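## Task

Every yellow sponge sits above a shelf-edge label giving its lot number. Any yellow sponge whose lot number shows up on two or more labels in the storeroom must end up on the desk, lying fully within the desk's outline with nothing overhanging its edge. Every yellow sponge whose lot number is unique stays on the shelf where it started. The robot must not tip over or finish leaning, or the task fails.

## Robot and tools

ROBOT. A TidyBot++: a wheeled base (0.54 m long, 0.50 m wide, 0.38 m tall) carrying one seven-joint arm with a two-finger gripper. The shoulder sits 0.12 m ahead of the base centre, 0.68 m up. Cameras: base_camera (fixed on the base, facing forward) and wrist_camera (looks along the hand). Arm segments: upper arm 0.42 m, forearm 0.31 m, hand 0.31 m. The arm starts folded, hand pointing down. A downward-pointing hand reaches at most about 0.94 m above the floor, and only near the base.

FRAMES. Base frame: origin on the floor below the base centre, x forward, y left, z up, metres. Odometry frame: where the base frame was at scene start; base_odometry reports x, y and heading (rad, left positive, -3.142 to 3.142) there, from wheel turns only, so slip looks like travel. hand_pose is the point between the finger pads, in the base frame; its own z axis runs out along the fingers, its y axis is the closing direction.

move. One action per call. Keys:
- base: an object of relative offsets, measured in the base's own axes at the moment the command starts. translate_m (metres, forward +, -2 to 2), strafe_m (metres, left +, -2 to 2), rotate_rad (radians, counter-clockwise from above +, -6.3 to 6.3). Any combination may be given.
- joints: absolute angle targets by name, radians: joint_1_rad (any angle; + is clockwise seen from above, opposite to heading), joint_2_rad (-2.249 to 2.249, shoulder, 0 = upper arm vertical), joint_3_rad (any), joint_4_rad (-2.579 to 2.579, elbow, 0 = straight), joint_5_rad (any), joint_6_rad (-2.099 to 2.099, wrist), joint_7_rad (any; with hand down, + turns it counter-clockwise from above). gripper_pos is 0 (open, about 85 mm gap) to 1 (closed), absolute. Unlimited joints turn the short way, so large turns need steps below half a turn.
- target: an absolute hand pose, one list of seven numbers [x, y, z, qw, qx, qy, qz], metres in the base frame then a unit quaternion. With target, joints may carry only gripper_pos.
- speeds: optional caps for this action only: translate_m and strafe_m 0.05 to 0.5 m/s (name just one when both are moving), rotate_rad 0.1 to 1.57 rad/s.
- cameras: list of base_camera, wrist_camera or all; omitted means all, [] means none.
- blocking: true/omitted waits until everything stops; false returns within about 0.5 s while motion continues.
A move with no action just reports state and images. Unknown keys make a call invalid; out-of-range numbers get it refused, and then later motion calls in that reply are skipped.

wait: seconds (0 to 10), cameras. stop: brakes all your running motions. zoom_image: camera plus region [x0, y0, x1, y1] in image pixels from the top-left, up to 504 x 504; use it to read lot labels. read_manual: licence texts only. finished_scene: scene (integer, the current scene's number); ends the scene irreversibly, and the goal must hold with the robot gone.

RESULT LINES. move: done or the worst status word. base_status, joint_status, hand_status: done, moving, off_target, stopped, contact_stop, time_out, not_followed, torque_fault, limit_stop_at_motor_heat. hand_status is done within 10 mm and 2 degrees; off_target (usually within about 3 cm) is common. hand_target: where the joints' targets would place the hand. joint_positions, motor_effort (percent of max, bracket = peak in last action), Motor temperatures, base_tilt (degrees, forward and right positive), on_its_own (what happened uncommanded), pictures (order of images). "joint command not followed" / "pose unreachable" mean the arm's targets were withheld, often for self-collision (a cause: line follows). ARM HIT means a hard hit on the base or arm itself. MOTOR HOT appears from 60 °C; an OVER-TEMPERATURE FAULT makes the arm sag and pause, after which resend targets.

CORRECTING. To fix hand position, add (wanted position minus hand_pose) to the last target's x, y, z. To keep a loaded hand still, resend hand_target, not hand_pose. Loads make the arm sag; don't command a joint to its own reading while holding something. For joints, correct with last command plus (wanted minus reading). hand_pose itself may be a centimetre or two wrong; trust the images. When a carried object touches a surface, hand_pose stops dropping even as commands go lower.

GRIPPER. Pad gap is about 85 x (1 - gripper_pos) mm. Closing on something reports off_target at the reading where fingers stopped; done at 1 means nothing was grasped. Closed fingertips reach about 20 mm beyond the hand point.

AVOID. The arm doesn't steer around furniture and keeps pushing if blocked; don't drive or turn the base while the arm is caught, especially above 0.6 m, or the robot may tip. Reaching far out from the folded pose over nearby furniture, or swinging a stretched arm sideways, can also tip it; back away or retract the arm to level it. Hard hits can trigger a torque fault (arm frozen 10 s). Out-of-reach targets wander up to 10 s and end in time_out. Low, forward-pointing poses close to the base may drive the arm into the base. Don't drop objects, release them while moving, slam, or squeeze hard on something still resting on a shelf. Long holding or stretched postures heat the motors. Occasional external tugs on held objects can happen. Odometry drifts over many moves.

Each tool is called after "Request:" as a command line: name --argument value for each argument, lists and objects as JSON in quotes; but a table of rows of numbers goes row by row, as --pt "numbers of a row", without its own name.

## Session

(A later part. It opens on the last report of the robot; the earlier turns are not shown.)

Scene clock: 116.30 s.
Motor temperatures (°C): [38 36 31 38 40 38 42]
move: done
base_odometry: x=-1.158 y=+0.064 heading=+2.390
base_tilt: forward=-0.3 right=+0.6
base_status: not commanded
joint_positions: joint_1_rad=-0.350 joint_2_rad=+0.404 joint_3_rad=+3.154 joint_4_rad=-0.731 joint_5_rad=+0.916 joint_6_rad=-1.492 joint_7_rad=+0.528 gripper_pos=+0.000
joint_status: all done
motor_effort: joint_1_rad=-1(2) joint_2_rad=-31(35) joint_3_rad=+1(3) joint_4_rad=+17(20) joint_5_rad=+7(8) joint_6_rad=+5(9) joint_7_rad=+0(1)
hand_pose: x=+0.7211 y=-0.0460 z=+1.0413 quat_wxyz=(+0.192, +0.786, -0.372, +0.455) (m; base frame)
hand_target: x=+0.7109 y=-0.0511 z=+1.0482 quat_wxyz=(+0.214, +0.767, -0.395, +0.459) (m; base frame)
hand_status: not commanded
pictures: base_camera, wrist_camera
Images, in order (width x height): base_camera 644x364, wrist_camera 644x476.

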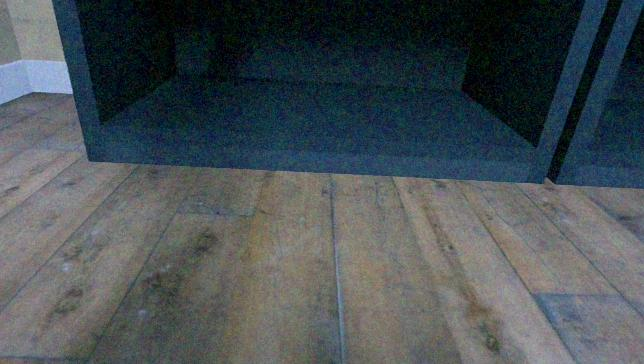

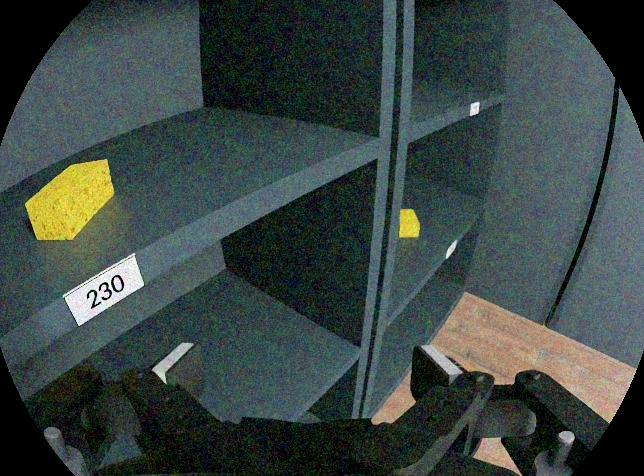

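Request:
move --base '{"translate_m": 0.17, "strafe_m": 0.17}'

Scene clock: 119.03 s.
Motor temperatures (°C): [38 36 31 38 40 38 42]
move: done
base_odometry: x=-1.399 y=+0.056 heading=+2.389
base_tilt: forward=-0.3 right=+0.6
base_status: done
joint_positions: joint_1_rad=-0.356 joint_2_rad=+0.409 joint_3_rad=+3.154 joint_4_rad=-0.728 joint_5_rad=+0.922 joint_6_rad=-1.497 joint_7_rad=+0.526 gripper_pos=+0.000
joint_status: not commanded
motor_effort: joint_1_rad=+0(2) joint_2_rad=-31(35) joint_3_rad=+2(3) joint_4_rad=+16(19) joint_5_rad=+7(8) joint_6_rad=+4(5) joint_7_rad=+0(1)
hand_pose: x=+0.7217 y=-0.0435 z=+1.0401 quat_wxyz=(+0.194, +0.786, -0.371, +0.454) (m; base frame)
hand_target: x=+0.7109 y=-0.0511 z=+1.0482 quat_wxyz=(+0.214, +0.767, -0.395, +0.459) (m; base frame)
hand_status: not commanded
pictures: base_camera, wrist_camera
Images, in order (width x height): base_camera 644x364, wrist_camera 644x476.

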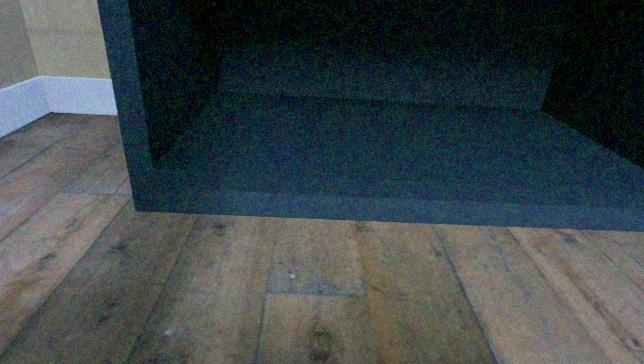

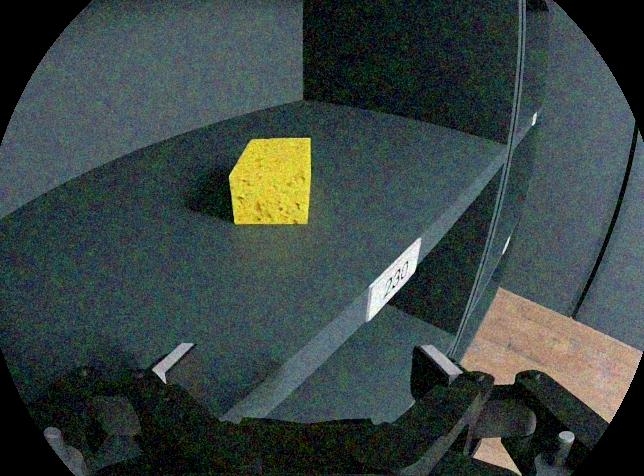

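Request:
move --joints '{"joint_4_rad": -0.67}' --cameras '[]'

Request:
move --base '{"translate_m": 0.09, "strafe_m": -0.06}' --speeds '{"translate_m": 0.2}' --cameras '["wrist_camera"]'

Scene clock: 120.67 s.
Motor temperatures (°C): [38 36 31 38 40 38 42]
move: done
base_odometry: x=-1.399 y=+0.056 heading=+2.389
base_tilt: forward=-0.3 right=+0.6
base_status: not commanded
joint_positions: joint_1_rad=-0.356 joint_2_rad=+0.407 joint_3_rad=+3.154 joint_4_rad=-0.687 joint_5_rad=+0.923 joint_6_rad=-1.497 joint_7_rad=+0.526 gripper_pos=+0.000
joint_status: all done
motor_effort: joint_1_rad=-1(1) joint_2_rad=-31(32) joint_3_rad=+2(2) joint_4_rad=+17(18) joint_5_rad=+7(8) joint_6_rad=+5(5) joint_7_rad=-1(1)
hand_pose: x=+0.7217 y=-0.0437 z=+1.0576 quat_wxyz=(+0.181, +0.778, -0.378, +0.468) (m; base frame)
hand_target: x=+0.7113 y=-0.0509 z=+1.0627 quat_wxyz=(+0.201, +0.759, -0.402, +0.470) (m; base frame)
hand_status: not commanded
pictures: none
No camera images: "cameras" was empty.

Scene clock: 121.97 s.
Motor temperatures (°C): [38 36 31 38 40 38 42]
move: done
base_odometry: x=-1.424 y=+0.162 heading=+2.390
base_tilt: forward=-0.3 right=+0.6
base_status: done
joint_positions: joint_1_rad=-0.357 joint_2_rad=+0.406 joint_3_rad=+3.154 joint_4_rad=-0.686 joint_5_rad=+0.923 joint_6_rad=-1.498 joint_7_rad=+0.526 gripper_pos=+0.000
joint_status: not commanded
motor_effort: joint_1_rad=-1(2) joint_2_rad=-30(33) joint_3_rad=+2(3) joint_4_rad=+17(18) joint_5_rad=+7(7) joint_6_rad=+5(5) joint_7_rad=+0(1)
hand_pose: x=+0.7212 y=-0.0430 z=+1.0582 quat_wxyz=(+0.180, +0.778, -0.378, +0.468) (m; base frame)
hand_target: x=+0.7113 y=-0.0509 z=+1.0627 quat_wxyz=(+0.201, +0.759, -0.402, +0.470) (m; base frame)
hand_status: not commanded
pictures: wrist_camera
Images, in order (width x height): wrist_camera 644x476.

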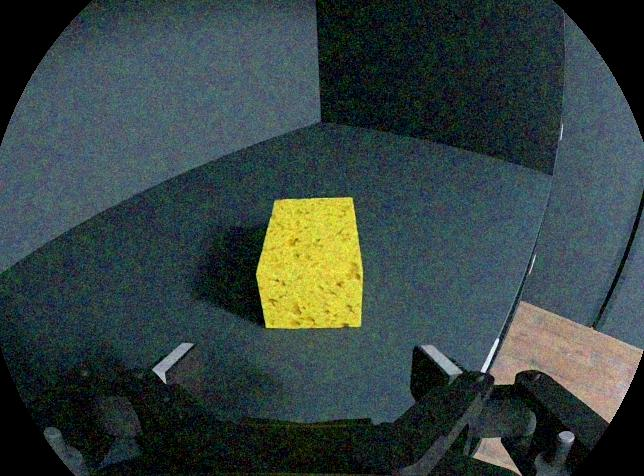

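Request:
zoom_image --camera "wrist_camera" --region '[130, 180, 500, 476]'

Scaled by 1.362.

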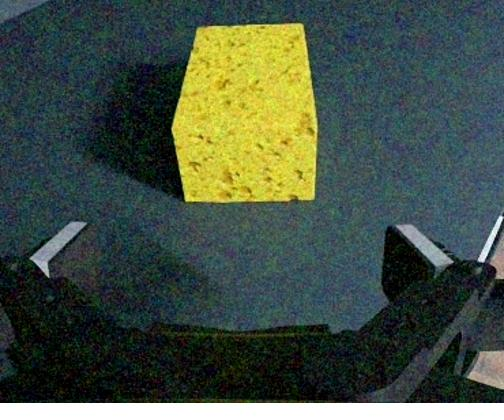

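Request:
move --base '{"translate_m": 0.032, "strafe_m": -0.042}' --speeds '{"translate_m": 0.15}' --cameras '["wrist_camera"]'

Scene clock: 124.00 s.
Motor temperatures (°C): [38 36 31 38 40 38 42]
move: done
base_odometry: x=-1.419 y=+0.214 heading=+2.390
base_tilt: forward=-0.3 right=+0.6
base_status: done
joint_positions: joint_1_rad=-0.359 joint_2_rad=+0.406 joint_3_rad=+3.153 joint_4_rad=-0.686 joint_5_rad=+0.924 joint_6_rad=-1.498 joint_7_rad=+0.526 gripper_pos=+0.000
joint_status: not commanded
motor_effort: joint_1_rad=+0(3) joint_2_rad=-30(32) joint_3_rad=+2(3) joint_4_rad=+17(18) joint_5_rad=+7(8) joint_6_rad=+5(6) joint_7_rad=+0(1)
hand_pose: x=+0.7213 y=-0.0420 z=+1.0583 quat_wxyz=(+0.180, +0.778, -0.377, +0.469) (m; base frame)
hand_target: x=+0.7113 y=-0.0509 z=+1.0627 quat_wxyz=(+0.201, +0.759, -0.402, +0.470) (m; base frame)
hand_status: not commanded
pictures: wrist_camera
Images, in order (width x height): wrist_camera 644x476.

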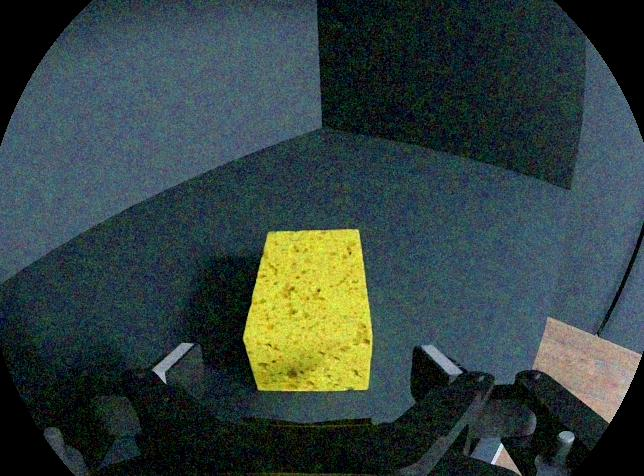

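Request:
move --joints '{"joint_4_rad": -0.765}' --cameras '["wrist_camera"]'

Scene clock: 125.60 s.
Motor temperatures (°C): [38 36 31 38 40 38 42]
move: done
base_odometry: x=-1.419 y=+0.214 heading=+2.390
base_tilt: forward=-0.3 right=+0.6
base_status: not commanded
joint_positions: joint_1_rad=-0.359 joint_2_rad=+0.407 joint_3_rad=+3.153 joint_4_rad=-0.743 joint_5_rad=+0.924 joint_6_rad=-1.498 joint_7_rad=+0.526 gripper_pos=+0.000
joint_status: all done
motor_effort: joint_1_rad=-1(1) joint_2_rad=-31(33) joint_3_rad=+2(2) joint_4_rad=+17(19) joint_5_rad=+7(8) joint_6_rad=+4(5) joint_7_rad=+0(1)
hand_pose: x=+0.7203 y=-0.0424 z=+1.0365 quat_wxyz=(+0.198, +0.789, -0.368, +0.451) (m; base frame)
hand_target: x=+0.7095 y=-0.0516 z=+1.0282 quat_wxyz=(+0.232, +0.776, -0.385, +0.443) (m; base frame)
hand_status: not commanded
pictures: wrist_camera
Images, in order (width x height): wrist_camera 644x476.

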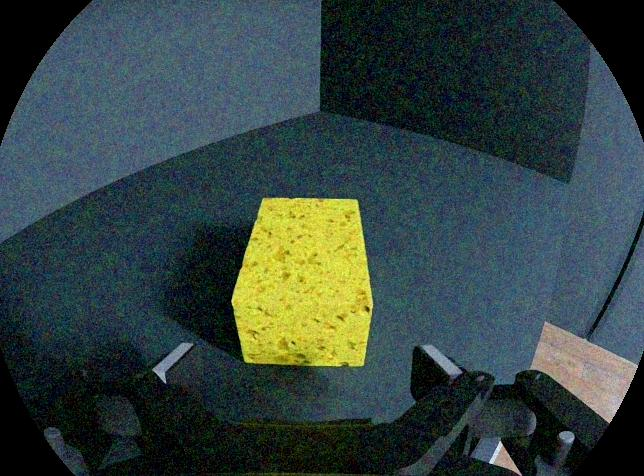

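Request:
move --base '{"translate_m": 0.046, "strafe_m": -0.0526}' --speeds '{"translate_m": 0.15}' --cameras '["wrist_camera"]'

Scene clock: 126.93 s.
Motor temperatures (°C): [38 36 31 38 40 38 42]
move: done
base_odometry: x=-1.416 y=+0.284 heading=+2.390
base_tilt: forward=-0.3 right=+0.6
base_status: done
joint_positions: joint_1_rad=-0.362 joint_2_rad=+0.406 joint_3_rad=+3.152 joint_4_rad=-0.743 joint_5_rad=+0.925 joint_6_rad=-1.498 joint_7_rad=+0.526 gripper_pos=+0.000
joint_status: not commanded
motor_effort: joint_1_rad=+0(3) joint_2_rad=-31(33) joint_3_rad=+2(3) joint_4_rad=+17(18) joint_5_rad=+7(8) joint_6_rad=+4(5) joint_7_rad=+0(1)
hand_pose: x=+0.7203 y=-0.0405 z=+1.0366 quat_wxyz=(+0.197, +0.789, -0.367, +0.452) (m; base frame)
hand_target: x=+0.7095 y=-0.0516 z=+1.0282 quat_wxyz=(+0.232, +0.776, -0.385, +0.443) (m; base frame)
hand_status: not commanded
pictures: wrist_camera
Images, in order (width x height): wrist_camera 644x476.

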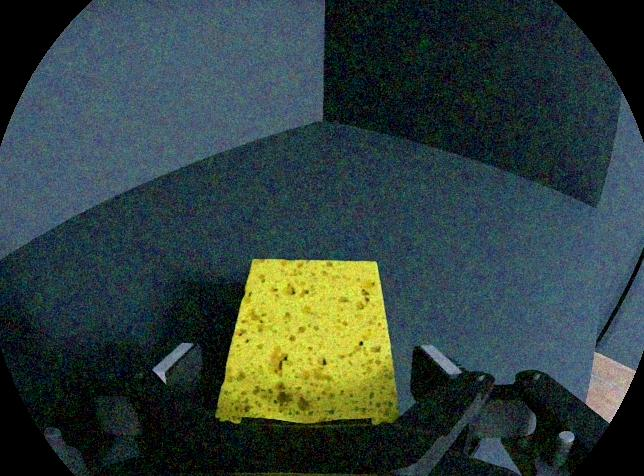

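Request:
move --joints '{"gripper_pos": 0.45}' --cameras '["wrist_camera"]'

Scene clock: 129.00 s.
Motor temperatures (°C): [38 36 31 38 40 38 42]
move: off_target
base_odometry: x=-1.416 y=+0.284 heading=+2.390
base_tilt: forward=-0.3 right=+0.6
base_status: not commanded
joint_positions: joint_1_rad=-0.362 joint_2_rad=+0.405 joint_3_rad=+3.152 joint_4_rad=-0.743 joint_5_rad=+0.927 joint_6_rad=-1.498 joint_7_rad=+0.526 gripper_pos=+0.383
joint_status: gripper_pos off_target (ended at +0.383, target +0.450)
motor_effort: joint_1_rad=-1(1) joint_2_rad=-31(31) joint_3_rad=+2(2) joint_4_rad=+17(18) joint_5_rad=+7(7) joint_6_rad=+4(5) joint_7_rad=+0(0)
hand_pose: x=+0.7198 y=-0.0412 z=+1.0377 quat_wxyz=(+0.198, +0.788, -0.367, +0.452) (m; base frame)
hand_target: x=+0.7095 y=-0.0516 z=+1.0282 quat_wxyz=(+0.232, +0.776, -0.385, +0.443) (m; base frame)
hand_status: not commanded
pictures: wrist_camera
Images, in order (width x height): wrist_camera 644x476.

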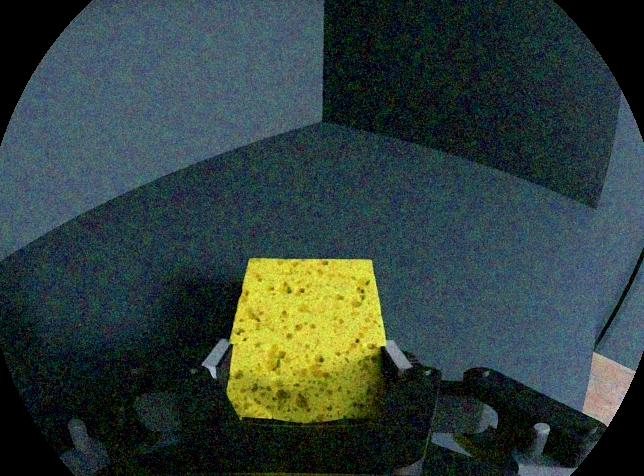

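Request:
move --joints '{"joint_4_rad": -0.65}' --cameras '["wrist_camera"]'

Scene clock: 130.13 s.
Motor temperatures (°C): [38 36 31 38 40 38 42]
move: done
base_odometry: x=-1.416 y=+0.284 heading=+2.390
base_tilt: forward=-0.3 right=+0.6
base_status: not commanded
joint_positions: joint_1_rad=-0.362 joint_2_rad=+0.405 joint_3_rad=+3.152 joint_4_rad=-0.665 joint_5_rad=+0.927 joint_6_rad=-1.498 joint_7_rad=+0.526 gripper_pos=+0.383
joint_status: all done
motor_effort: joint_1_rad=+0(1) joint_2_rad=-31(33) joint_3_rad=+2(2) joint_4_rad=+17(19) joint_5_rad=+7(8) joint_6_rad=+5(5) joint_7_rad=+0(1)
hand_pose: x=+0.7208 y=-0.0408 z=+1.0677 quat_wxyz=(+0.173, +0.774, -0.380, +0.476) (m; base frame)
hand_target: x=+0.7113 y=-0.0509 z=+1.0700 quat_wxyz=(+0.195, +0.756, -0.406, +0.476) (m; base frame)
hand_status: not commanded
pictures: wrist_camera
Images, in order (width x height): wrist_camera 644x476.

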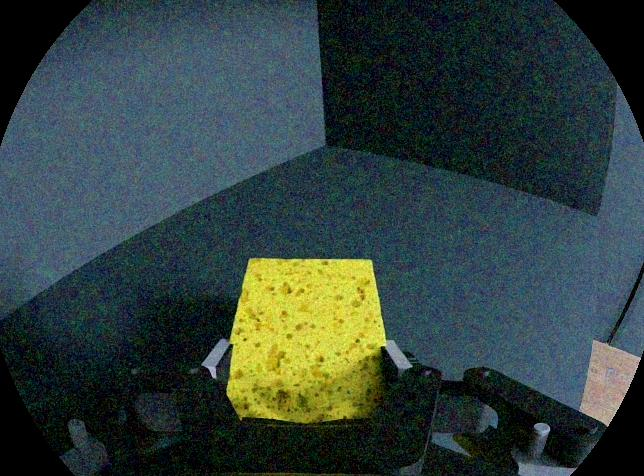

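Request:
move --base '{"translate_m": -0.4}' --joints '{"gripper_pos": 0.55}' --speeds '{"translate_m": 0.3}'

Scene clock: 132.43 s.
Motor temperatures (°C): [38 36 31 38 40 38 42]
move: off_target
base_odometry: x=-1.124 y=+0.011 heading=+2.390
base_tilt: forward=-0.3 right=+0.6
base_status: done
joint_positions: joint_1_rad=-0.362 joint_2_rad=+0.403 joint_3_rad=+3.152 joint_4_rad=-0.665 joint_5_rad=+0.928 joint_6_rad=-1.500 joint_7_rad=+0.526 gripper_pos=+0.383
joint_status: gripper_pos off_target (ended at +0.383, target +0.550)
motor_effort: joint_1_rad=+0(3) joint_2_rad=-30(36) joint_3_rad=+2(2) joint_4_rad=+17(19) joint_5_rad=+7(8) joint_6_rad=+5(6) joint_7_rad=+0(0)
hand_pose: x=+0.7196 y=-0.0411 z=+1.0686 quat_wxyz=(+0.173, +0.774, -0.381, +0.476) (m; base frame)
hand_target: x=+0.7113 y=-0.0509 z=+1.0700 quat_wxyz=(+0.195, +0.756, -0.406, +0.476) (m; base frame)
hand_status: not commanded
pictures: base_camera, wrist_camera
Images, in order (width x height): base_camera 644x364, wrist_camera 644x476.

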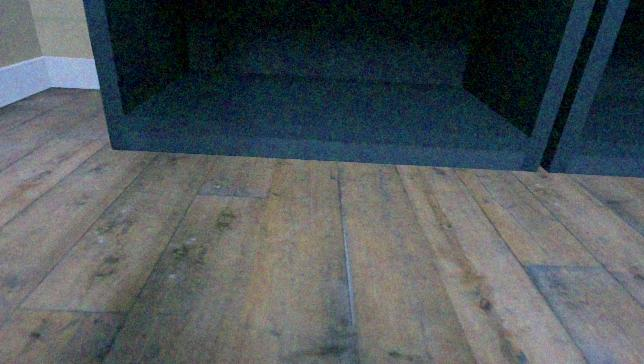

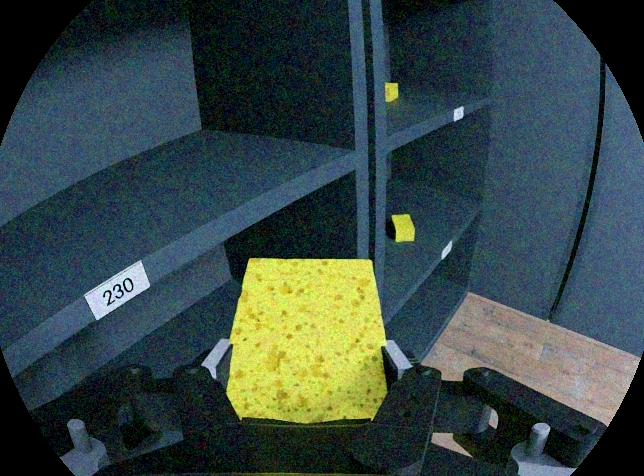

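Request:
move --joints '{"joint_1_rad": 0.0, "joint_2_rad": -0.22, "joint_4_rad": -1.62, "joint_5_rad": 0.0, "joint_6_rad": -1.5, "joint_7_rad": 1.57}' --cameras '["wrist_camera"]'

Request:
move --base '{"rotate_rad": -3.135}'

Scene clock: 136.20 s.
Motor temperatures (°C): [38 36 31 38 40 38 42]
move: done
base_odometry: x=-1.124 y=+0.011 heading=+2.390
base_tilt: forward=-0.3 right=+0.6
base_status: not commanded
joint_positions: joint_1_rad=-0.020 joint_2_rad=-0.211 joint_3_rad=+3.152 joint_4_rad=-1.591 joint_5_rad=+0.077 joint_6_rad=-1.500 joint_7_rad=+1.527 gripper_pos=+0.384
joint_status: all done
motor_effort: joint_1_rad=+0(2) joint_2_rad=-10(32) joint_3_rad=+0(2) joint_4_rad=+18(20) joint_5_rad=+1(8) joint_6_rad=+3(6) joint_7_rad=+0(1)
hand_pose: x=+0.4202 y=-0.0202 z=+0.8531 quat_wxyz=(+0.034, +0.991, -0.019, +0.131) (m; base frame)
hand_target: x=+0.4114 y=+0.0013 z=+0.8436 quat_wxyz=(+0.000, +0.993, +0.000, +0.120) (m; base frame)
hand_status: not commanded
pictures: wrist_camera
Images, in order (width x height): wrist_camera 644x476.

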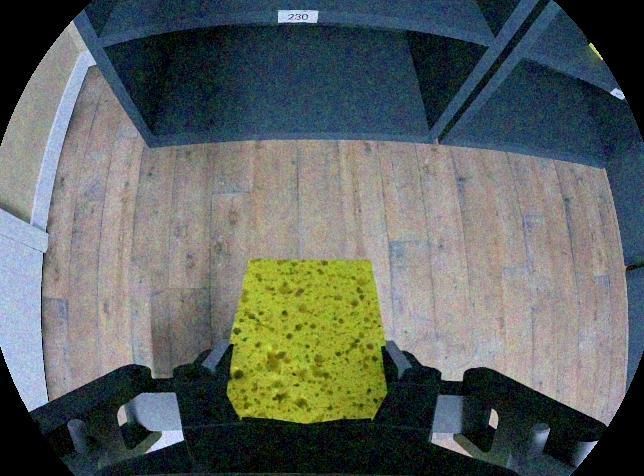

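Scene clock: 139.53 s.
Motor temperatures (°C): [38 36 31 38 40 38 42]
move: done
base_odometry: x=-1.124 y=+0.011 heading=-0.744
base_tilt: forward=-0.3 right=+0.6
base_status: done
joint_positions: joint_1_rad=-0.014 joint_2_rad=-0.211 joint_3_rad=+3.151 joint_4_rad=-1.591 joint_5_rad=+0.070 joint_6_rad=-1.500 joint_7_rad=+1.529 gripper_pos=+0.384
joint_status: not commanded
motor_effort: joint_1_rad=-1(1) joint_2_rad=-10(13) joint_3_rad=+0(2) joint_4_rad=+18(19) joint_5_rad=+1(2) joint_6_rad=+3(3) joint_7_rad=+0(1)
hand_pose: x=+0.4201 y=-0.0192 z=+0.8530 quat_wxyz=(+0.031, +0.991, -0.020, +0.131) (m; base frame)
hand_target: x=+0.4114 y=+0.0013 z=+0.8436 quat_wxyz=(+0.000, +0.993, +0.000, +0.120) (m; base frame)
hand_status: not commanded
pictures: base_camera, wrist_camera
Images, in order (width x height): base_camera 644x364, wrist_camera 644x476.

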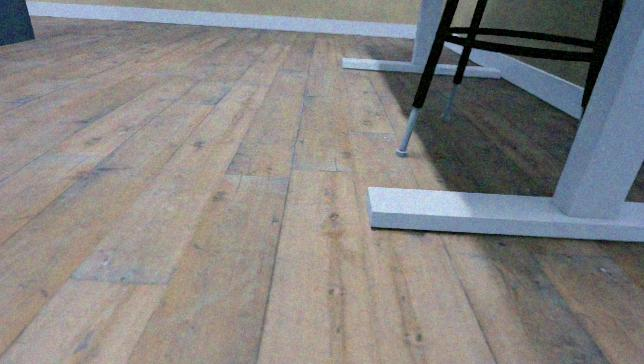

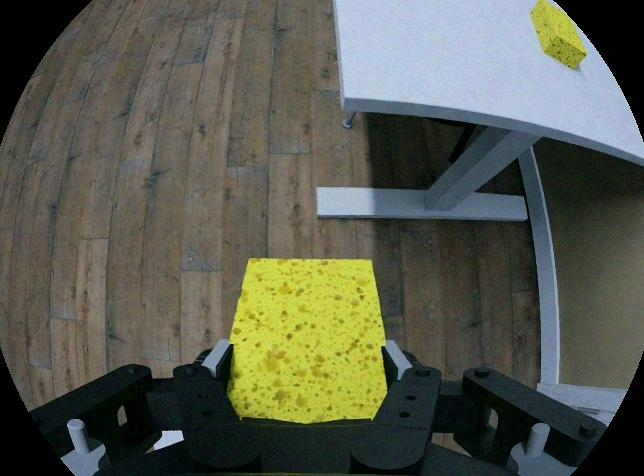

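Request:
move --base '{"translate_m": 0.16, "strafe_m": -0.2}' --joints '{"joint_1_rad": 0.0, "joint_2_rad": -0.02, "joint_4_rad": -1.93, "joint_5_rad": -0.05, "joint_6_rad": -0.18, "joint_7_rad": 1.6}'

Scene clock: 144.50 s.
Motor temperatures (°C): [38 36 31 38 40 38 42]
move: done
base_odometry: x=-1.142 y=-0.245 heading=-0.745
base_tilt: forward=-0.3 right=+0.6
base_status: done
joint_positions: joint_1_rad=-0.011 joint_2_rad=-0.032 joint_3_rad=+3.150 joint_4_rad=-1.901 joint_5_rad=+0.025 joint_6_rad=-0.244 joint_7_rad=+1.559 gripper_pos=+0.384
joint_status: all done
motor_effort: joint_1_rad=+0(2) joint_2_rad=-19(22) joint_3_rad=+0(2) joint_4_rad=+21(22) joint_5_rad=+1(3) joint_6_rad=+7(9) joint_7_rad=+0(1)
hand_pose: x=+0.6727 y=+0.0008 z=+0.8492 quat_wxyz=(+0.005, +0.871, +0.005, +0.492) (m; base frame)
hand_target: x=+0.6773 y=+0.0041 z=+0.8435 quat_wxyz=(-0.009, +0.865, -0.006, +0.502) (m; base frame)
hand_status: not commanded
pictures: base_camera, wrist_camera
Images, in order (width x height): base_camera 644x364, wrist_camera 644x476.

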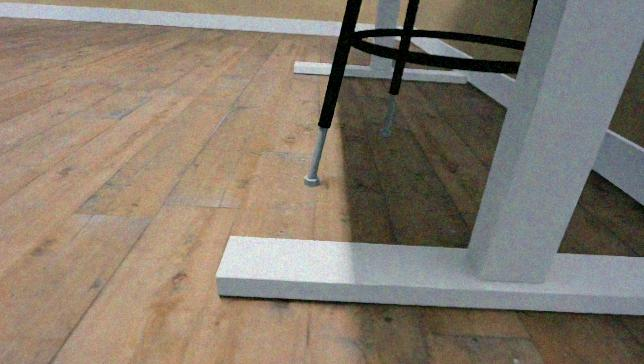

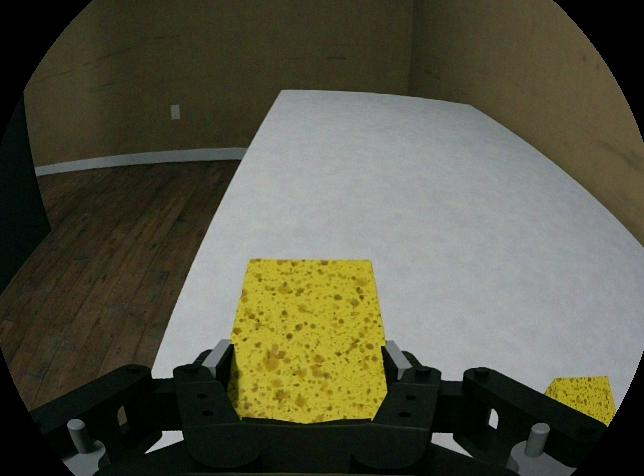

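Request:
move --joints '{"joint_2_rad": 0.02, "joint_4_rad": -2.03, "joint_6_rad": -0.04}' --cameras '[]'

Request:
move --joints '{"joint_2_rad": 0.05, "joint_4_rad": -2.09, "joint_6_rad": 0.05}' --cameras '["wrist_camera"]'

Scene clock: 146.00 s.
Motor temperatures (°C): [38 36 31 38 40 38 42]
move: done
base_odometry: x=-1.142 y=-0.245 heading=-0.745
base_tilt: forward=-0.3 right=+0.6
base_status: not commanded
joint_positions: joint_1_rad=-0.011 joint_2_rad=+0.002 joint_3_rad=+3.150 joint_4_rad=-2.005 joint_5_rad=+0.025 joint_6_rad=-0.102 joint_7_rad=+1.559 gripper_pos=+0.384
joint_status: all done
motor_effort: joint_1_rad=+0(1) joint_2_rad=-19(21) joint_3_rad=+0(1) joint_4_rad=+21(22) joint_5_rad=+1(1) joint_6_rad=+8(9) joint_7_rad=+0(1)
hand_pose: x=+0.6721 y=+0.0020 z=+0.8100 quat_wxyz=(+0.004, +0.870, +0.006, +0.494) (m; base frame)
hand_target: x=+0.6767 y=+0.0020 z=+0.8031 quat_wxyz=(-0.006, +0.865, -0.008, +0.502) (m; base frame)
hand_status: not commanded
pictures: none
No camera images: "cameras" was empty.

Scene clock: 147.07 s.
Motor temperatures (°C): [38 36 31 38 40 38 42]
move: done
base_odometry: x=-1.142 y=-0.245 heading=-0.745
base_tilt: forward=-0.3 right=+0.6
base_status: not commanded
joint_positions: joint_1_rad=-0.011 joint_2_rad=+0.030 joint_3_rad=+3.150 joint_4_rad=-2.065 joint_5_rad=+0.025 joint_6_rad=-0.008 joint_7_rad=+1.559 gripper_pos=+0.384
joint_status: all done
motor_effort: joint_1_rad=-1(1) joint_2_rad=-19(21) joint_3_rad=+0(0) joint_4_rad=+20(21) joint_5_rad=+1(1) joint_6_rad=+8(9) joint_7_rad=+0(1)
hand_pose: x=+0.6720 y=+0.0027 z=+0.7870 quat_wxyz=(+0.003, +0.868, +0.007, +0.496) (m; base frame)
hand_target: x=+0.6751 y=+0.0006 z=+0.7781 quat_wxyz=(-0.004, +0.865, -0.010, +0.502) (m; base frame)
hand_status: not commanded
pictures: wrist_camera
Images, in order (width x height): wrist_camera 644x476.

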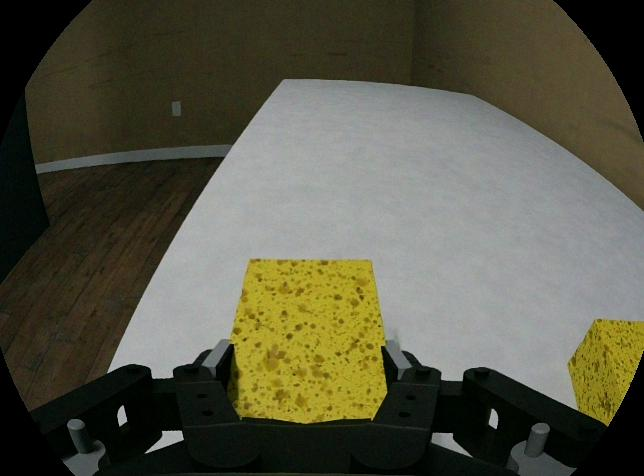

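Request:
move --joints '{"joint_2_rad": 0.063, "joint_4_rad": -2.12, "joint_6_rad": 0.09}' --cameras '[]'

Request:
move --joints '{"joint_2_rad": 0.075, "joint_4_rad": -2.15, "joint_6_rad": 0.13}' --cameras '["wrist_camera"]'

Scene clock: 147.90 s.
Motor temperatures (°C): [38 36 31 38 40 38 42]
move: done
base_odometry: x=-1.142 y=-0.245 heading=-0.745
base_tilt: forward=-0.3 right=+0.6
base_status: not commanded
joint_positions: joint_1_rad=-0.011 joint_2_rad=+0.040 joint_3_rad=+3.150 joint_4_rad=-2.094 joint_5_rad=+0.025 joint_6_rad=+0.034 joint_7_rad=+1.559 gripper_pos=+0.384
joint_status: all done
motor_effort: joint_1_rad=+0(1) joint_2_rad=-20(21) joint_3_rad=+0(0) joint_4_rad=+19(20) joint_5_rad=+1(1) joint_6_rad=+7(8) joint_7_rad=+0(1)
hand_pose: x=+0.6703 y=+0.0030 z=+0.7772 quat_wxyz=(+0.002, +0.867, +0.007, +0.498) (m; base frame)
hand_target: x=+0.6726 y=+0.0000 z=+0.7658 quat_wxyz=(-0.003, +0.866, -0.010, +0.501) (m; base frame)
hand_status: not commanded
pictures: none
No camera images: "cameras" was empty.

Scene clock: 148.57 s.
Motor temperatures (°C): [38 36 31 38 40 38 42]
move: done
base_odometry: x=-1.142 y=-0.245 heading=-0.745
base_tilt: forward=-0.3 right=+0.6
base_status: not commanded
joint_positions: joint_1_rad=-0.011 joint_2_rad=+0.051 joint_3_rad=+3.150 joint_4_rad=-2.125 joint_5_rad=+0.024 joint_6_rad=+0.075 joint_7_rad=+1.559 gripper_pos=+0.384
joint_status: all done
motor_effort: joint_1_rad=+0(1) joint_2_rad=-20(21) joint_3_rad=+0(0) joint_4_rad=+19(20) joint_5_rad=+1(1) joint_6_rad=+7(9) joint_7_rad=+0(1)
hand_pose: x=+0.6677 y=+0.0033 z=+0.7660 quat_wxyz=(+0.002, +0.867, +0.007, +0.497) (m; base frame)
hand_target: x=+0.6695 y=-0.0007 z=+0.7542 quat_wxyz=(-0.002, +0.866, -0.010, +0.500) (m; base frame)
hand_status: not commanded
pictures: wrist_camera
Images, in order (width x height): wrist_camera 644x476.

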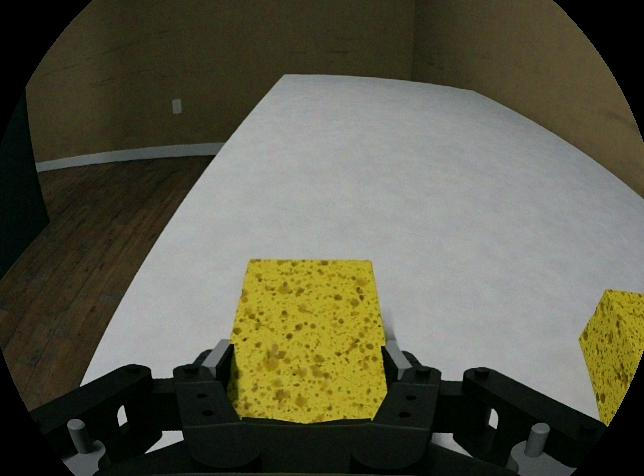

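Request:
move --joints '{"joint_2_rad": 0.085, "joint_4_rad": -2.175, "joint_6_rad": 0.155}' --cameras '[]'

Request:
move --joints '{"joint_2_rad": 0.095, "joint_4_rad": -2.20, "joint_6_rad": 0.18}' --cameras '["wrist_camera"]'

Scene clock: 149.33 s.
Motor temperatures (°C): [38 36 31 38 40 38 42]
move: done
base_odometry: x=-1.142 y=-0.245 heading=-0.745
base_tilt: forward=-0.3 right=+0.6
base_status: not commanded
joint_positions: joint_1_rad=-0.011 joint_2_rad=+0.052 joint_3_rad=+3.150 joint_4_rad=-2.140 joint_5_rad=+0.024 joint_6_rad=+0.108 joint_7_rad=+1.559 gripper_pos=+0.384
joint_status: all done
motor_effort: joint_1_rad=-1(1) joint_2_rad=-18(20) joint_3_rad=+0(1) joint_4_rad=+17(19) joint_5_rad=+1(1) joint_6_rad=+7(8) joint_7_rad=+0(0)
hand_pose: x=+0.6676 y=+0.0035 z=+0.7660 quat_wxyz=(+0.002, +0.864, +0.007, +0.504) (m; base frame)
hand_target: x=+0.6652 y=-0.0011 z=+0.7426 quat_wxyz=(-0.002, +0.869, -0.011, +0.495) (m; base frame)
hand_status: not commanded
pictures: none
No camera images: "cameras" was empty.

Scene clock: 149.93 s.
Motor temperatures (°C): [38 36 31 38 40 38 42]
move: off_target
base_odometry: x=-1.142 y=-0.245 heading=-0.745
base_tilt: forward=-0.3 right=+0.6
base_status: not commanded
joint_positions: joint_1_rad=-0.011 joint_2_rad=+0.052 joint_3_rad=+3.150 joint_4_rad=-2.157 joint_5_rad=+0.024 joint_6_rad=+0.141 joint_7_rad=+1.559 gripper_pos=+0.384
joint_status: joint_2_rad off_target (ended at +0.052, target +0.095); joint_4_rad off_target (ended at -2.157, target -2.200); the others done
motor_effort: joint_1_rad=-1(2) joint_2_rad=-16(19) joint_3_rad=+0(1) joint_4_rad=+16(17) joint_5_rad=+1(1) joint_6_rad=+6(8) joint_7_rad=+0(0)
hand_pose: x=+0.6670 y=+0.0037 z=+0.7660 quat_wxyz=(+0.001, +0.859, +0.007, +0.511) (m; base frame)
hand_target: x=+0.6607 y=-0.0014 z=+0.7312 quat_wxyz=(-0.001, +0.871, -0.011, +0.491) (m; base frame)
hand_status: not commanded
pictures: wrist_camera
Images, in order (width x height): wrist_camera 644x476.

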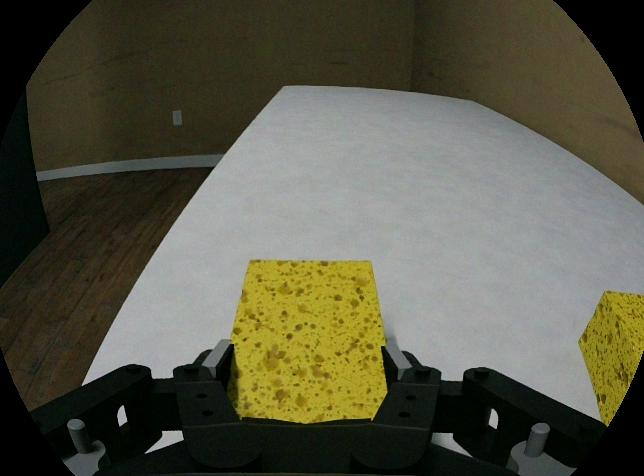

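Request:
move --joints '{"joint_2_rad": 0.07, "joint_4_rad": -2.16, "joint_6_rad": 0.14}' --cameras '[]'

Request:
move --joints '{"gripper_pos": 0.15}' --cameras '["wrist_camera"]'

Scene clock: 150.80 s.
Motor temperatures (°C): [38 36 31 38 40 38 42]
move: done
base_odometry: x=-1.142 y=-0.245 heading=-0.745
base_tilt: forward=-0.3 right=+0.6
base_status: not commanded
joint_positions: joint_1_rad=-0.011 joint_2_rad=+0.053 joint_3_rad=+3.150 joint_4_rad=-2.155 joint_5_rad=+0.023 joint_6_rad=+0.141 joint_7_rad=+1.559 gripper_pos=+0.384
joint_status: all done
motor_effort: joint_1_rad=-1(1) joint_2_rad=-18(20) joint_3_rad=+0(1) joint_4_rad=+17(19) joint_5_rad=+1(1) joint_6_rad=+7(9) joint_7_rad=+0(0)
hand_pose: x=+0.6678 y=+0.0036 z=+0.7668 quat_wxyz=(+0.001, +0.859, +0.007, +0.512) (m; base frame)
hand_target: x=+0.6672 y=-0.0008 z=+0.7545 quat_wxyz=(-0.002, +0.865, -0.011, +0.502) (m; base frame)
hand_status: not commanded
pictures: none
No camera images: "cameras" was empty.

Scene clock: 151.57 s.
Motor temperatures (°C): [38 36 31 38 40 38 42]
move: done
base_odometry: x=-1.142 y=-0.245 heading=-0.745
base_tilt: forward=-0.3 right=+0.6
base_status: not commanded
joint_positions: joint_1_rad=-0.011 joint_2_rad=+0.053 joint_3_rad=+3.150 joint_4_rad=-2.155 joint_5_rad=+0.023 joint_6_rad=+0.141 joint_7_rad=+1.559 gripper_pos=+0.150
joint_status: all done
motor_effort: joint_1_rad=+0(1) joint_2_rad=-20(20) joint_3_rad=+0(0) joint_4_rad=+19(19) joint_5_rad=+0(1) joint_6_rad=+8(8) joint_7_rad=+0(1)
hand_pose: x=+0.6678 y=+0.0036 z=+0.7668 quat_wxyz=(+0.001, +0.859, +0.007, +0.512) (m; base frame)
hand_target: x=+0.6672 y=-0.0008 z=+0.7545 quat_wxyz=(-0.002, +0.865, -0.011, +0.502) (m; base frame)
hand_status: not commanded
pictures: wrist_camera
Images, in order (width x height): wrist_camera 644x476.

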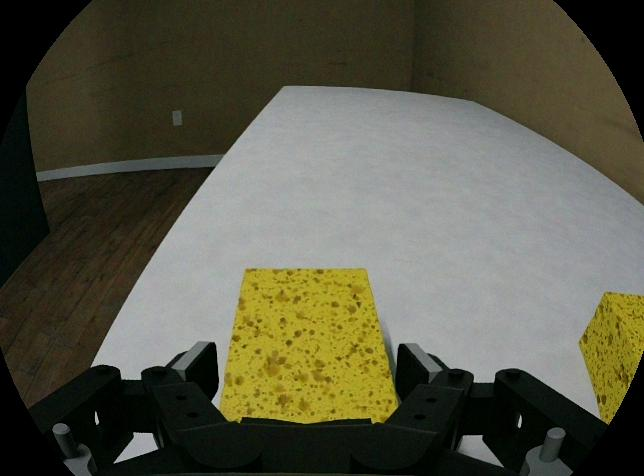

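Request:
move --joints '{"gripper_pos": 0.0}' --cameras '[]'

Request:
move --base '{"translate_m": -0.25}' --speeds '{"translate_m": 0.25}'

Scene clock: 152.33 s.
Motor temperatures (°C): [38 36 31 38 40 38 42]
move: done
base_odometry: x=-1.142 y=-0.245 heading=-0.745
base_tilt: forward=-0.3 right=+0.6
base_status: not commanded
joint_positions: joint_1_rad=-0.011 joint_2_rad=+0.053 joint_3_rad=+3.150 joint_4_rad=-2.155 joint_5_rad=+0.023 joint_6_rad=+0.141 joint_7_rad=+1.559 gripper_pos=+0.000
joint_status: all done
motor_effort: joint_1_rad=-1(1) joint_2_rad=-19(20) joint_3_rad=+0(0) joint_4_rad=+19(19) joint_5_rad=+1(1) joint_6_rad=+9(9) joint_7_rad=+0(1)
hand_pose: x=+0.6678 y=+0.0036 z=+0.7668 quat_wxyz=(+0.001, +0.859, +0.007, +0.512) (m; base frame)
hand_target: x=+0.6672 y=-0.0008 z=+0.7545 quat_wxyz=(-0.002, +0.865, -0.011, +0.502) (m; base frame)
hand_status: not commanded
pictures: none
No camera images: "cameras" was empty.

Scene clock: 154.07 s.
Motor temperatures (°C): [38 36 31 38 40 38 42]
move: done
base_odometry: x=-1.326 y=-0.075 heading=-0.745
base_tilt: forward=-0.3 right=+0.6
base_status: done
joint_positions: joint_1_rad=-0.011 joint_2_rad=+0.056 joint_3_rad=+3.150 joint_4_rad=-2.155 joint_5_rad=+0.023 joint_6_rad=+0.141 joint_7_rad=+1.559 gripper_pos=+0.000
joint_status: not commanded
motor_effort: joint_1_rad=+0(2) joint_2_rad=-20(24) joint_3_rad=+0(1) joint_4_rad=+18(20) joint_5_rad=+1(1) joint_6_rad=+8(9) joint_7_rad=+0(1)
hand_pose: x=+0.6681 y=+0.0037 z=+0.7649 quat_wxyz=(+0.001, +0.860, +0.007, +0.510) (m; base frame)
hand_target: x=+0.6672 y=-0.0008 z=+0.7545 quat_wxyz=(-0.002, +0.865, -0.011, +0.502) (m; base frame)
hand_status: not commanded
pictures: base_camera, wrist_camera
Images, in order (width x height): base_camera 644x364, wrist_camera 644x476.

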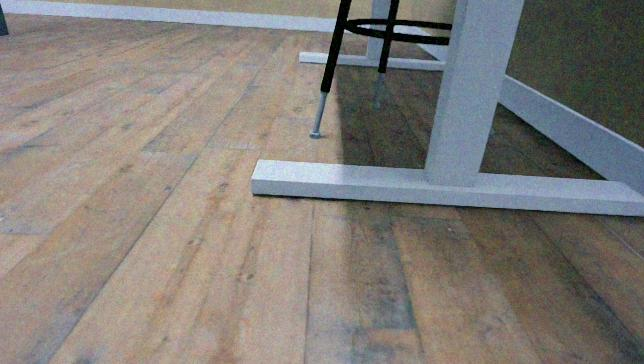

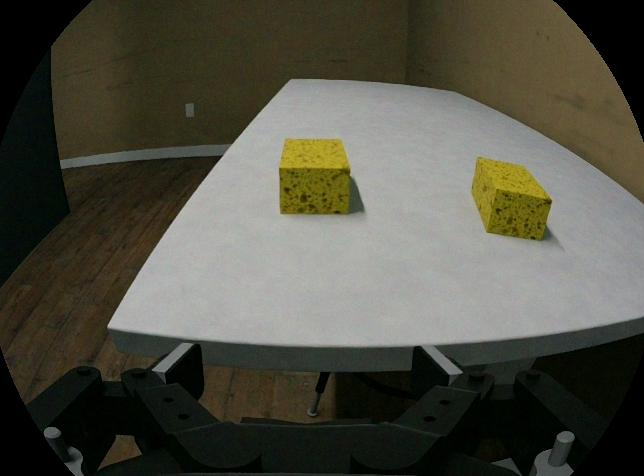

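Request:
move --base '{"strafe_m": 0.85}' --joints '{"joint_1_rad": 0.0, "joint_2_rad": -0.33, "joint_3_rad": 3.14, "joint_4_rad": -2.5, "joint_5_rad": 0.0, "joint_6_rad": 0.62, "joint_7_rad": 1.6}' --cameras '[]'

Request:
move --base '{"translate_m": 1.9}'

Scene clock: 157.50 s.
Motor temperatures (°C): [38 36 31 38 40 38 42]
move: done
base_odometry: x=-0.750 y=+0.550 heading=-0.744
base_tilt: forward=-0.3 right=+0.6
base_status: done
joint_positions: joint_1_rad=-0.007 joint_2_rad=-0.323 joint_3_rad=+3.147 joint_4_rad=-2.470 joint_5_rad=+0.023 joint_6_rad=+0.559 joint_7_rad=+1.559 gripper_pos=+0.000
joint_status: all done
motor_effort: joint_1_rad=+0(4) joint_2_rad=-7(22) joint_3_rad=+1(3) joint_4_rad=+19(21) joint_5_rad=+1(2) joint_6_rad=+9(10) joint_7_rad=+0(1)
hand_pose: x=+0.5603 y=+0.0057 z=+0.9046 quat_wxyz=(-0.003, +0.713, +0.007, +0.701) (m; base frame)
hand_target: x=+0.5535 y=+0.0021 z=+0.9090 quat_wxyz=(+0.010, +0.700, +0.011, +0.714) (m; base frame)
hand_status: not commanded
pictures: none
No camera images: "cameras" was empty.

Scene clock: 161.70 s.
Motor temperatures (°C): [38 36 31 38 40 38 42]
move: done
base_odometry: x=+0.648 y=-0.738 heading=-0.744
base_tilt: forward=-0.3 right=+0.6
base_status: done
joint_positions: joint_1_rad=-0.007 joint_2_rad=-0.329 joint_3_rad=+3.147 joint_4_rad=-2.473 joint_5_rad=+0.023 joint_6_rad=+0.564 joint_7_rad=+1.559 gripper_pos=+0.000
joint_status: not commanded
motor_effort: joint_1_rad=-1(1) joint_2_rad=-8(10) joint_3_rad=+0(1) joint_4_rad=+20(21) joint_5_rad=+1(1) joint_6_rad=+9(9) joint_7_rad=+0(1)
hand_pose: x=+0.5584 y=+0.0057 z=+0.9066 quat_wxyz=(-0.003, +0.710, +0.007, +0.704) (m; base frame)
hand_target: x=+0.5535 y=+0.0021 z=+0.9090 quat_wxyz=(+0.010, +0.700, +0.011, +0.714) (m; base frame)
hand_status: not commanded
pictures: base_camera, wrist_camera
Images, in order (width x height): base_camera 644x364, wrist_camera 644x476.

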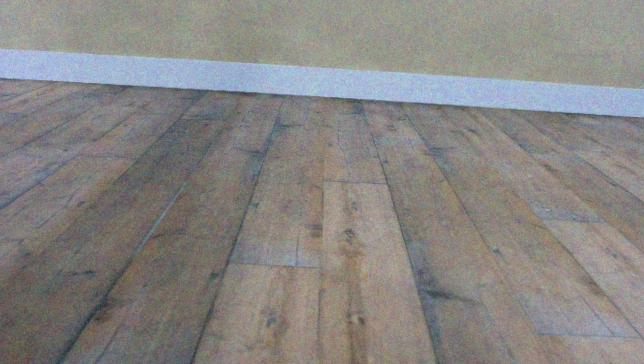

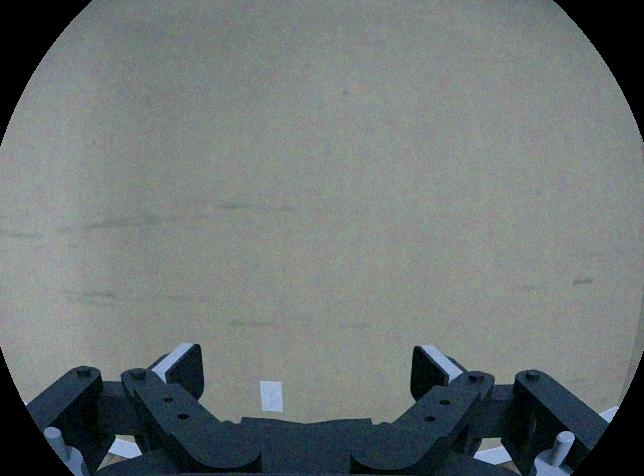

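Request:
move --base '{"rotate_rad": 0.9}'

Scene clock: 163.70 s.
Motor temperatures (°C): [38 36 31 38 40 38 42]
move: done
base_odometry: x=+0.648 y=-0.738 heading=+0.155
base_tilt: forward=-0.3 right=+0.6
base_status: done
joint_positions: joint_1_rad=-0.007 joint_2_rad=-0.329 joint_3_rad=+3.145 joint_4_rad=-2.473 joint_5_rad=+0.023 joint_6_rad=+0.564 joint_7_rad=+1.559 gripper_pos=+0.000
joint_status: not commanded
motor_effort: joint_1_rad=-1(2) joint_2_rad=-7(9) joint_3_rad=+1(2) joint_4_rad=+20(21) joint_5_rad=+1(1) joint_6_rad=+9(10) joint_7_rad=+0(1)
hand_pose: x=+0.5584 y=+0.0068 z=+0.9066 quat_wxyz=(-0.003, +0.710, +0.008, +0.704) (m; base frame)
hand_target: x=+0.5535 y=+0.0021 z=+0.9090 quat_wxyz=(+0.010, +0.700, +0.011, +0.714) (m; base frame)
hand_status: not commanded
pictures: base_camera, wrist_camera
Images, in order (width x height): base_camera 644x364, wrist_camera 644x476.

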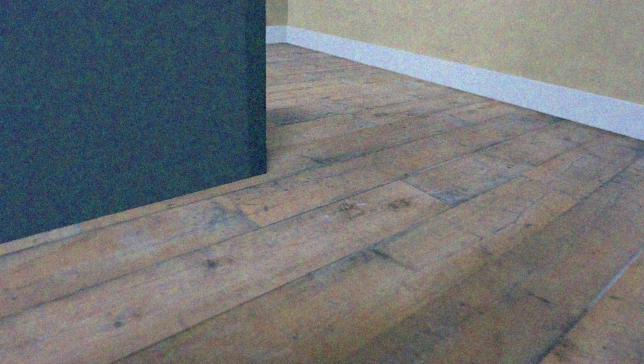

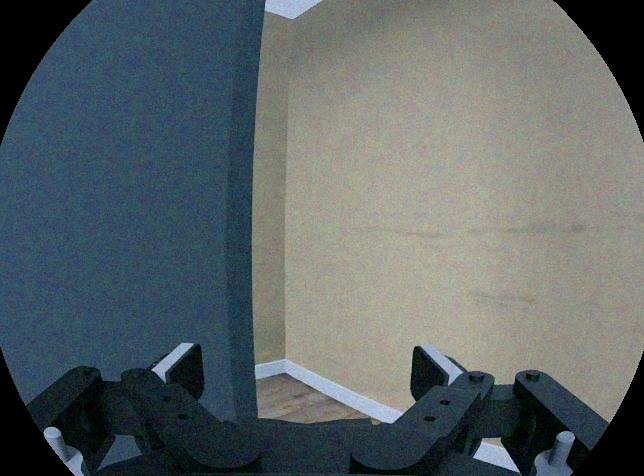

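Request:
move --base '{"rotate_rad": 0.67}' --cameras '[]'

Request:
move --base '{"strafe_m": -0.96}'

Scene clock: 165.57 s.
Motor temperatures (°C): [38 36 31 38 40 38 42]
move: done
base_odometry: x=+0.648 y=-0.738 heading=+0.825
base_tilt: forward=-0.4 right=+0.6
base_status: done
joint_positions: joint_1_rad=-0.007 joint_2_rad=-0.329 joint_3_rad=+3.144 joint_4_rad=-2.473 joint_5_rad=+0.023 joint_6_rad=+0.564 joint_7_rad=+1.559 gripper_pos=+0.000
joint_status: not commanded
motor_effort: joint_1_rad=+0(2) joint_2_rad=-7(8) joint_3_rad=+1(2) joint_4_rad=+20(21) joint_5_rad=+1(1) joint_6_rad=+8(9) joint_7_rad=+0(1)
hand_pose: x=+0.5583 y=+0.0074 z=+0.9066 quat_wxyz=(-0.004, +0.710, +0.009, +0.704) (m; base frame)
hand_target: x=+0.5535 y=+0.0021 z=+0.9090 quat_wxyz=(+0.010, +0.700, +0.011, +0.714) (m; base frame)
hand_status: not commanded
pictures: none
No camera images: "cameras" was empty.

Scene clock: 168.37 s.
Motor temperatures (°C): [38 36 31 38 40 38 42]
move: done
base_odometry: x=+1.353 y=-1.389 heading=+0.825
base_tilt: forward=-0.3 right=+0.6
base_status: done
joint_positions: joint_1_rad=-0.007 joint_2_rad=-0.329 joint_3_rad=+3.143 joint_4_rad=-2.473 joint_5_rad=+0.023 joint_6_rad=+0.564 joint_7_rad=+1.559 gripper_pos=+0.000
joint_status: not commanded
motor_effort: joint_1_rad=+0(1) joint_2_rad=-7(8) joint_3_rad=+1(3) joint_4_rad=+20(21) joint_5_rad=+1(1) joint_6_rad=+9(10) joint_7_rad=+0(1)
hand_pose: x=+0.5583 y=+0.0077 z=+0.9066 quat_wxyz=(-0.004, +0.710, +0.009, +0.704) (m; base frame)
hand_target: x=+0.5535 y=+0.0021 z=+0.9090 quat_wxyz=(+0.010, +0.700, +0.011, +0.714) (m; base frame)
hand_status: not commanded
pictures: base_camera, wrist_camera
Images, in order (width x height): base_camera 644x364, wrist_camera 644x476.

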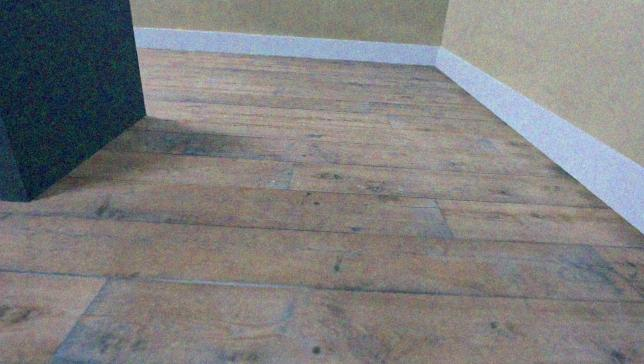

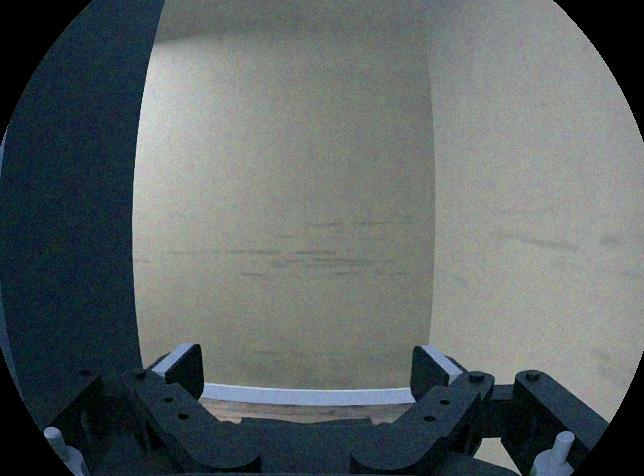

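Request:
move --base '{"translate_m": 1.2}'

Scene clock: 171.93 s.
Motor temperatures (°C): [38 36 31 38 40 38 42]
move: done
base_odometry: x=+2.167 y=-0.508 heading=+0.825
base_tilt: forward=-0.3 right=+0.6
base_status: done
joint_positions: joint_1_rad=-0.007 joint_2_rad=-0.331 joint_3_rad=+3.143 joint_4_rad=-2.475 joint_5_rad=+0.023 joint_6_rad=+0.566 joint_7_rad=+1.559 gripper_pos=+0.000
joint_status: not commanded
motor_effort: joint_1_rad=+0(1) joint_2_rad=-7(11) joint_3_rad=+1(1) joint_4_rad=+20(21) joint_5_rad=+1(1) joint_6_rad=+9(10) joint_7_rad=+0(1)
hand_pose: x=+0.5577 y=+0.0077 z=+0.9070 quat_wxyz=(-0.004, +0.710, +0.009, +0.705) (m; base frame)
hand_target: x=+0.5535 y=+0.0021 z=+0.9090 quat_wxyz=(+0.010, +0.700, +0.011, +0.714) (m; base frame)
hand_status: not commanded
pictures: base_camera, wrist_camera
Images, in order (width x height): base_camera 644x364, wrist_camera 644x476.

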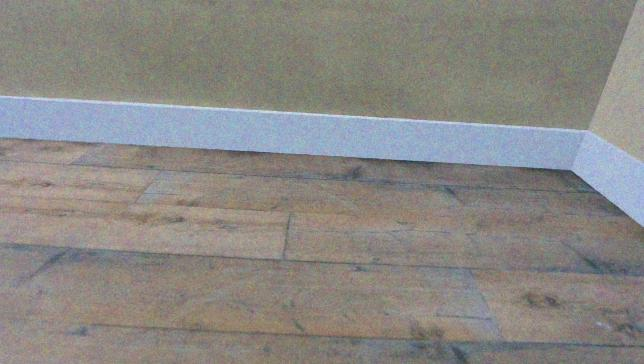

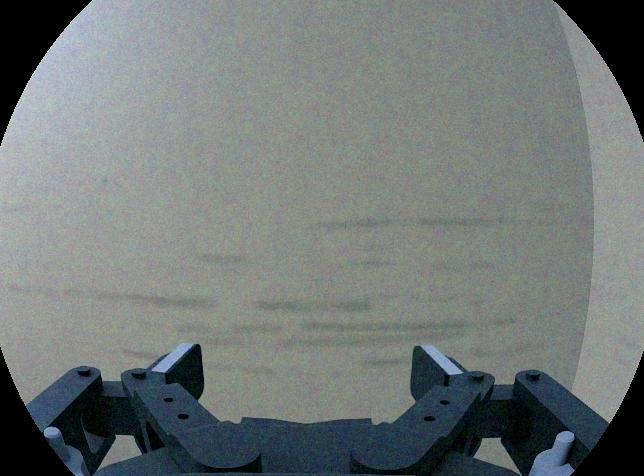

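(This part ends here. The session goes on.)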